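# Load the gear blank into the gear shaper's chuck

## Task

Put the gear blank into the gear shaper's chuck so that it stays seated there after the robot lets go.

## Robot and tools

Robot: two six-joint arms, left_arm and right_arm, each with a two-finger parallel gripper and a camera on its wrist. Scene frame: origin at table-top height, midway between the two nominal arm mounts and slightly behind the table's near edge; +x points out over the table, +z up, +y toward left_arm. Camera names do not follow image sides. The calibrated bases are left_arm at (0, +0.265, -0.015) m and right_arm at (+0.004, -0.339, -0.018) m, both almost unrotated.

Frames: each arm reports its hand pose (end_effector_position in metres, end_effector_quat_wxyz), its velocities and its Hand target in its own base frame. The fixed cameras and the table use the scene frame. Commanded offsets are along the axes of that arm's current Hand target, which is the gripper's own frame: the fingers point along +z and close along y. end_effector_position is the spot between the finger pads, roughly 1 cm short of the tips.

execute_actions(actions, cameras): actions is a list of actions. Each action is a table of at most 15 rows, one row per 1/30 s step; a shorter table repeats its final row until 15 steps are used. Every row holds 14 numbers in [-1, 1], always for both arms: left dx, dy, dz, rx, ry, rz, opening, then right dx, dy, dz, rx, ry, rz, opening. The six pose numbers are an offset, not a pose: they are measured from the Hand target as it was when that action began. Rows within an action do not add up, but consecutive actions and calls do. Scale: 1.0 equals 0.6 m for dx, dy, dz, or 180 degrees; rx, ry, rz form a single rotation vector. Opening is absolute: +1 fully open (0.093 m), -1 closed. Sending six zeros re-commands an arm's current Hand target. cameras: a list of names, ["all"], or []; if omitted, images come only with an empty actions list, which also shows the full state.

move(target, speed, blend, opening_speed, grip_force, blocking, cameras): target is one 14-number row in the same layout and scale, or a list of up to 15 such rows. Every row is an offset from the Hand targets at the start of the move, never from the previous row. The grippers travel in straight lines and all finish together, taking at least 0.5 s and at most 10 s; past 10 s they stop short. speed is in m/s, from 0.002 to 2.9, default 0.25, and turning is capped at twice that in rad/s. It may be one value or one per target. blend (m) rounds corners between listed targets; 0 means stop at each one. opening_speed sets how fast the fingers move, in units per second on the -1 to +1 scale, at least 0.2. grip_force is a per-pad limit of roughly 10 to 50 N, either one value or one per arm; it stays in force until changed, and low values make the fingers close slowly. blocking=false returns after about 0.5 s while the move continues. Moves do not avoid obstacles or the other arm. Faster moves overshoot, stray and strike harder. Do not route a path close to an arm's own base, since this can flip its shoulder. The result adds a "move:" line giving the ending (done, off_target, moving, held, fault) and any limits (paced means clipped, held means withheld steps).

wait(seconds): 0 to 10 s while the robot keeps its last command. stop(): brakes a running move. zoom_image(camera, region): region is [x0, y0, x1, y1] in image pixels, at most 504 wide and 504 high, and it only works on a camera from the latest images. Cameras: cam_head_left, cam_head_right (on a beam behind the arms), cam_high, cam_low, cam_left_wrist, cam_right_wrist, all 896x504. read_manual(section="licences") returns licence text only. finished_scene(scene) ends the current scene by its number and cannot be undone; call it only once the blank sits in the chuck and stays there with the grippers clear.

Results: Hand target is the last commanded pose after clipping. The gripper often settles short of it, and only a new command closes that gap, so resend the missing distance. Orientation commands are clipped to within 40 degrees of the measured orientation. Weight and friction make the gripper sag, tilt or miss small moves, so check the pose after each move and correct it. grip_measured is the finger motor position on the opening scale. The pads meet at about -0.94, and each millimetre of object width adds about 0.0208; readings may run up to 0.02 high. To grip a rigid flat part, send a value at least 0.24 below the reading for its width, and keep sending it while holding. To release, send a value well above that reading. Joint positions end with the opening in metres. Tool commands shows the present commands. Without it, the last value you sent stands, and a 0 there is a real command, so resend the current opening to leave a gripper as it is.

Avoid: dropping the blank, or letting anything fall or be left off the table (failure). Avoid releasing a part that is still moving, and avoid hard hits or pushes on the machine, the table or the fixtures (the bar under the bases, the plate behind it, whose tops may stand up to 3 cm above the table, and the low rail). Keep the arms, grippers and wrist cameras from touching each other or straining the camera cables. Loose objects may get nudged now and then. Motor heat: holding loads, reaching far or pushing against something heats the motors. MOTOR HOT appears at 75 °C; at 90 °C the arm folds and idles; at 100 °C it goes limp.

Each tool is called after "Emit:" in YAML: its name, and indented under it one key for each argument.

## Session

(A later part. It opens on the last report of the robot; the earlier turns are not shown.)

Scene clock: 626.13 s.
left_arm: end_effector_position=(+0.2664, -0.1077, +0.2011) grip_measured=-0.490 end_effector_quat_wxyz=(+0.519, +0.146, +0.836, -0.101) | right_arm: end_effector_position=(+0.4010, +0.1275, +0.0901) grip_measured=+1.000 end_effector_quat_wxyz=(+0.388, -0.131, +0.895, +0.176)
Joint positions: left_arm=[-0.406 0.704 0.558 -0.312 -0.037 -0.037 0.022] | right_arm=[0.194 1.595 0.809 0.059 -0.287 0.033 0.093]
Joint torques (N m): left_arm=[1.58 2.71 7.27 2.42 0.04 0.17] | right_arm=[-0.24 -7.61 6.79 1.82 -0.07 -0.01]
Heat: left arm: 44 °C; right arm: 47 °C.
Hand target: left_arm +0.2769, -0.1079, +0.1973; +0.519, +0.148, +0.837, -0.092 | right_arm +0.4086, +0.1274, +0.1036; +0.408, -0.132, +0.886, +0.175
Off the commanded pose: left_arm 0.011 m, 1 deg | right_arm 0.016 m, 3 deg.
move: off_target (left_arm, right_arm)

Emit:
move:
  target:
    - [0.0243,-0.0072,-0.0066,0,0,0,-0.68,0,0,0,0,0,0,1]
    - [0.0275,-0.0095,-0.0122,0,0,0,-0.68,0,0,0,0,0,0,1]
    - [0.022,-0.005,0.001,0,-0.008,0,-0.68,0,0,0,0,0,0,1]
    - [0.0245,-0.0135,-0.004,0,0.004,0,-0.68,0,0,0,0,0,0,1]
    - [0.0245,-0.0005,-0.0066,0,0,0,-0.68,0,0,0,0,0,0,1]
    - [0.0243,-0.0072,-0.0066,0,0,0,-0.68,0,0,0,0,0,0,1]
  speed: 0.04
  blend: 0.001
  cameras: ["cam_left_wrist","cam_low"]

Emit:
zoom_image:
  camera: "cam_low"
  region: [505, 140, 575, 210]

Scene clock: 635.50 s.
left_arm: end_effector_position=(+0.2659, -0.1082, +0.1903) grip_measured=-0.491 end_effector_quat_wxyz=(+0.525, +0.144, +0.833, -0.096) | right_arm: end_effector_position=(+0.4010, +0.1275, +0.0901) grip_measured=+1.000 end_effector_quat_wxyz=(+0.388, -0.131, +0.895, +0.176)
Joint positions: left_arm=[-0.424 0.691 0.502 -0.257 -0.063 -0.04 0.022] | right_arm=[0.194 1.595 0.809 0.059 -0.287 0.033 0.093]
Joint torques (N m): left_arm=[-0.09 -0.1 7.42 1.97 0.01 0.06] | right_arm=[-0.29 -7.6 6.79 1.83 -0.07 -0.01]
Motor temperatures (°C): left_arm=[28 29 39 46 29 25 30] | right_arm=[24 40 47 46 28 25 27]
Heat: left arm: 46 °C; right arm: 47 °C.
Hand target: left_arm +0.2660, -0.1086, +0.1861; +0.519, +0.148, +0.837, -0.092 | right_arm +0.4086, +0.1274, +0.1036; +0.408, -0.132, +0.886, +0.175
Off the commanded pose: left_arm 0.004 m, 1 deg | right_arm 0.016 m, 3 deg.
move: off_target (right_arm)
camera_calibration:
cam_left_wrist: T_world_to_cam=[[-0.313127, -0.949711, -0.0011003, -0.0174782], [-0.741119, 0.245077, -0.625044, 0.379275], [0.59388, -0.194903, -0.780589, 0.0539335], [0, 0, 0, 1]] pos_world=[0.243585, -0.099039, 0.279144]
Images, in order (width x height): cam_low 896x504, cam_left_wrist 896x504.

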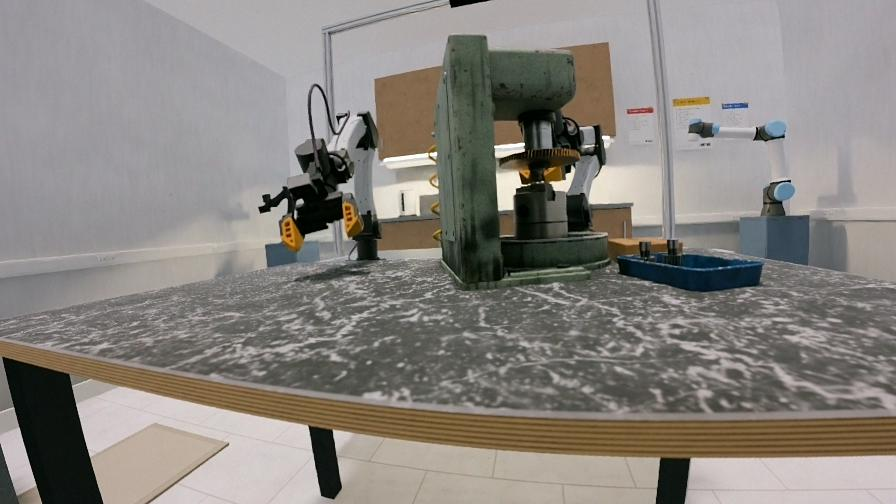

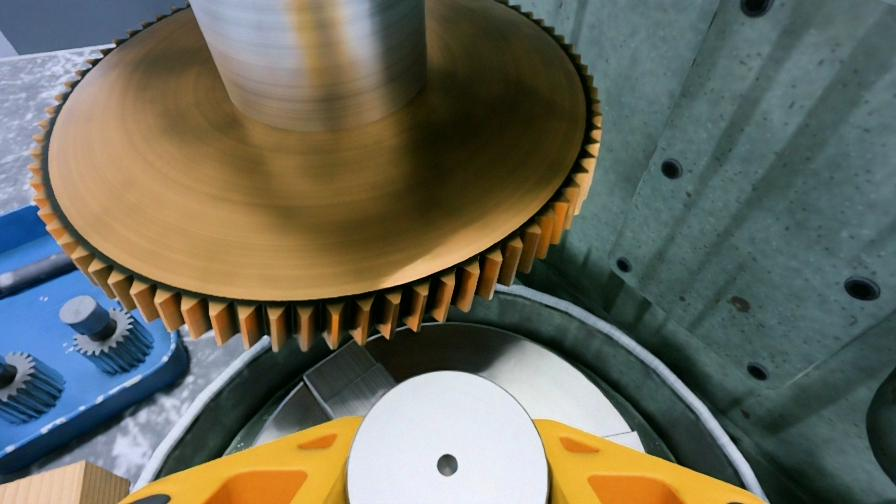

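Scaled by 7.200 from the camera's 896x504 image, which has a finer 1280x720 frame.

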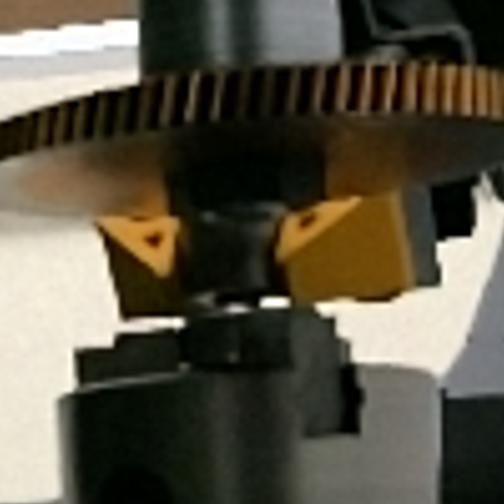

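Emit:
move:
  target:
    - [0.01,0,0.0035,0,0,0,-0.68,0,0,0,0,0,0,1]
    - [0.0128,-0.0023,-0.0015,0,0,0,-0.68,0,0,0,0,0,0,1]
    - [0.0085,0.002,0.008,0,0,0,-0.68,0,0,0,0,0,0,1]
    - [0.0105,0.005,0.0035,0,0,0,-0.68,0,0,0,0,0,0,1]
    - [0.0105,-0.005,0.0035,0,0,0,-0.68,0,0,0,0,0,0,1]
    - [0.0105,0,0.0035,0,0,0,-0.68,0,0,0,0,0,0,1]
  speed: 0.04
  blend: 0.001
  cameras: ["cam_low"]

Emit:
zoom_image:
  camera: "cam_low"
  region: [505, 140, 575, 210]

Scene clock: 640.67 s.
left_arm: end_effector_position=(+0.2652, -0.1095, +0.1903) grip_measured=-0.491 end_effector_quat_wxyz=(+0.527, +0.146, +0.831, -0.096) | right_arm: end_effector_position=(+0.4010, +0.1275, +0.0901) grip_measured=+1.000 end_effector_quat_wxyz=(+0.388, -0.131, +0.895, +0.176)
Joint positions: left_arm=[-0.433 0.687 0.496 -0.25 -0.071 -0.04 0.022] | right_arm=[0.194 1.595 0.809 0.059 -0.287 0.033 0.093]
Joint torques (N m): left_arm=[0.79 -0.27 5.64 2.08 0.08 0.06] | right_arm=[-0.32 -7.57 6.76 1.83 -0.08 0]
Heat: left arm: 46 °C; right arm: 47 °C.
Hand target: left_arm +0.2652, -0.1082, +0.1796; +0.519, +0.148, +0.837, -0.092 | right_arm +0.4086, +0.1274, +0.1036; +0.408, -0.132, +0.886, +0.175
Off the commanded pose: left_arm 0.011 m, 1 deg | right_arm 0.016 m, 3 deg.
move: off_target (left_arm, right_arm)
Images, in order (width x height): cam_low 896x504.

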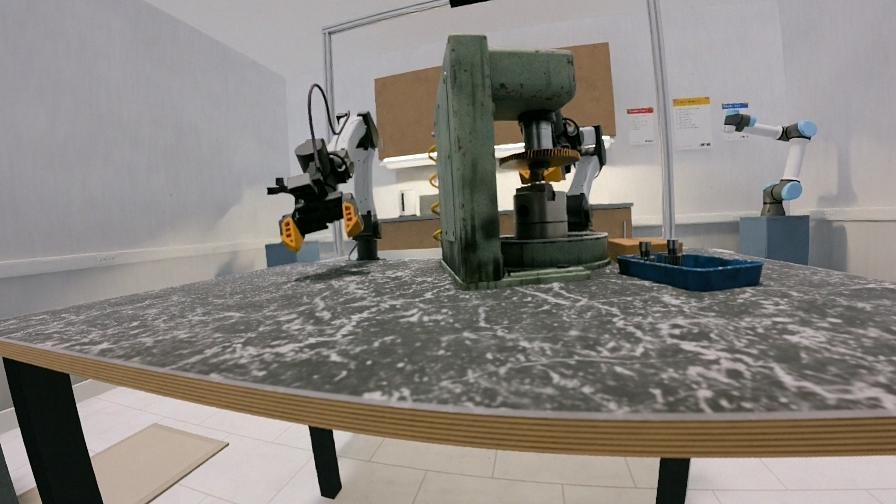

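Scaled by 7.200 from the camera's 896x504 image, which has a finer 1280x720 frame.

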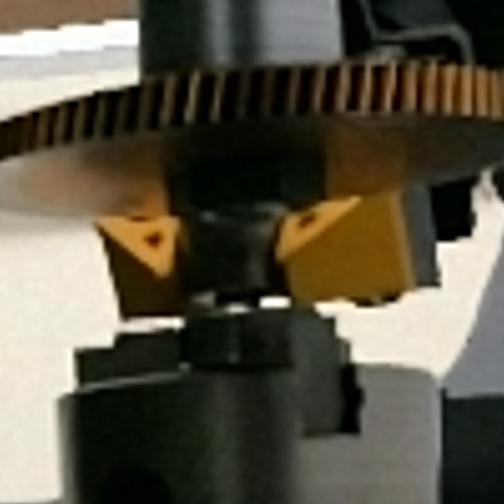

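Emit:
move:
  target:
    - [-0.016,0,-0.008,0,0,0,-0.68,0,0,0,0,0,0,1]
    - [-0.016,0,-0.008,0,0,0,0.6,0,0,0,0,0,0,1]
    - [-0.016,0.01,-0.13,0,0,0,0.6,0,0,0,0,0,0,1]
    - [-0.075,0.01,-0.16,0,0.02,0,0.6,0,0,0,0,0,0,1]
  speed: 0.12
  opening_speed: 0.7
  cameras: ["cam_left_wrist"]

Emit:
zoom_image:
  camera: "cam_left_wrist"
  region: [350, 190, 610, 400]

Scene clock: 649.13 s.
left_arm: end_effector_position=(+0.2067, -0.0803, +0.2577) grip_measured=+0.598 end_effector_quat_wxyz=(+0.494, +0.147, +0.852, -0.087) | right_arm: end_effector_position=(+0.4010, +0.1275, +0.0901) grip_measured=+1.000 end_effector_quat_wxyz=(+0.388, -0.131, +0.895, +0.176)
Joint positions: left_arm=[-0.421 0.545 0.837 -0.813 -0.066 -0.04 0.074] | right_arm=[0.194 1.595 0.809 0.059 -0.287 0.033 0.093]
Joint torques (N m): left_arm=[0.95 1.09 8.59 1.78 0.17 0.08] | right_arm=[-0.28 -7.6 6.79 1.84 -0.07 -0.02]
Heat: left arm: 45 °C; right arm: 47 °C.
Hand target: left_arm +0.2052, -0.0799, +0.2624; +0.493, +0.151, +0.853, -0.087 | right_arm +0.4086, +0.1274, +0.1036; +0.408, -0.132, +0.886, +0.175
Off the commanded pose: left_arm 0.005 m, 0 deg | right_arm 0.016 m, 3 deg.
move: off_target (right_arm)
camera_calibration:
cam_left_wrist: T_world_to_cam=[[-0.308354, -0.951216, -0.0103425, -0.0081674], [-0.783009, 0.259971, -0.565077, 0.365033], [0.540199, -0.166145, -0.824973, 0.172017], [0, 0, 0, 1]] pos_world=[0.190383, -0.0740871, 0.348097]
Images, in order (width x height): cam_left_wrist 896x504.

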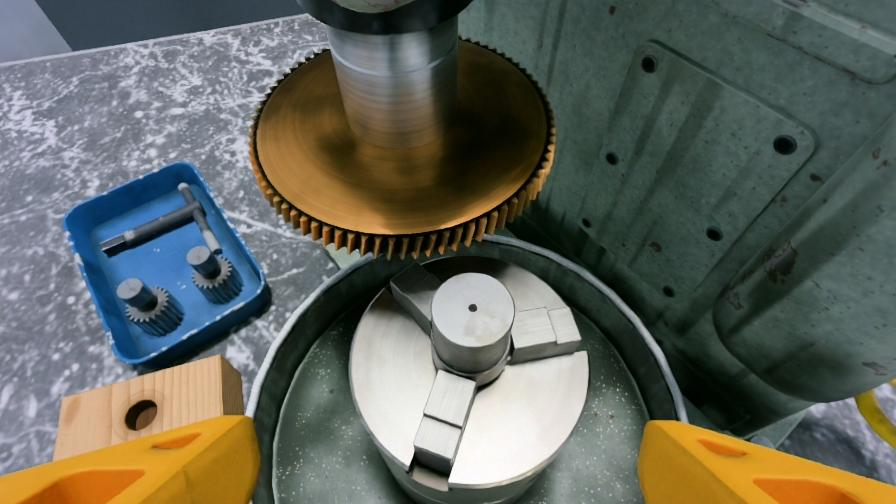

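Scaled by 1.938 from the camera's 896x504 image, which has a finer 1280x720 frame.

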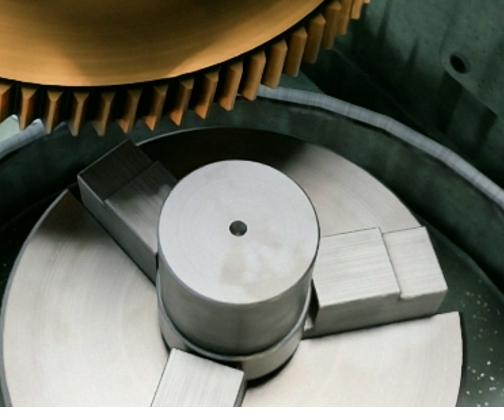

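Emit:
finished_scene:
  scene: 1

The scene is finished: the task was done.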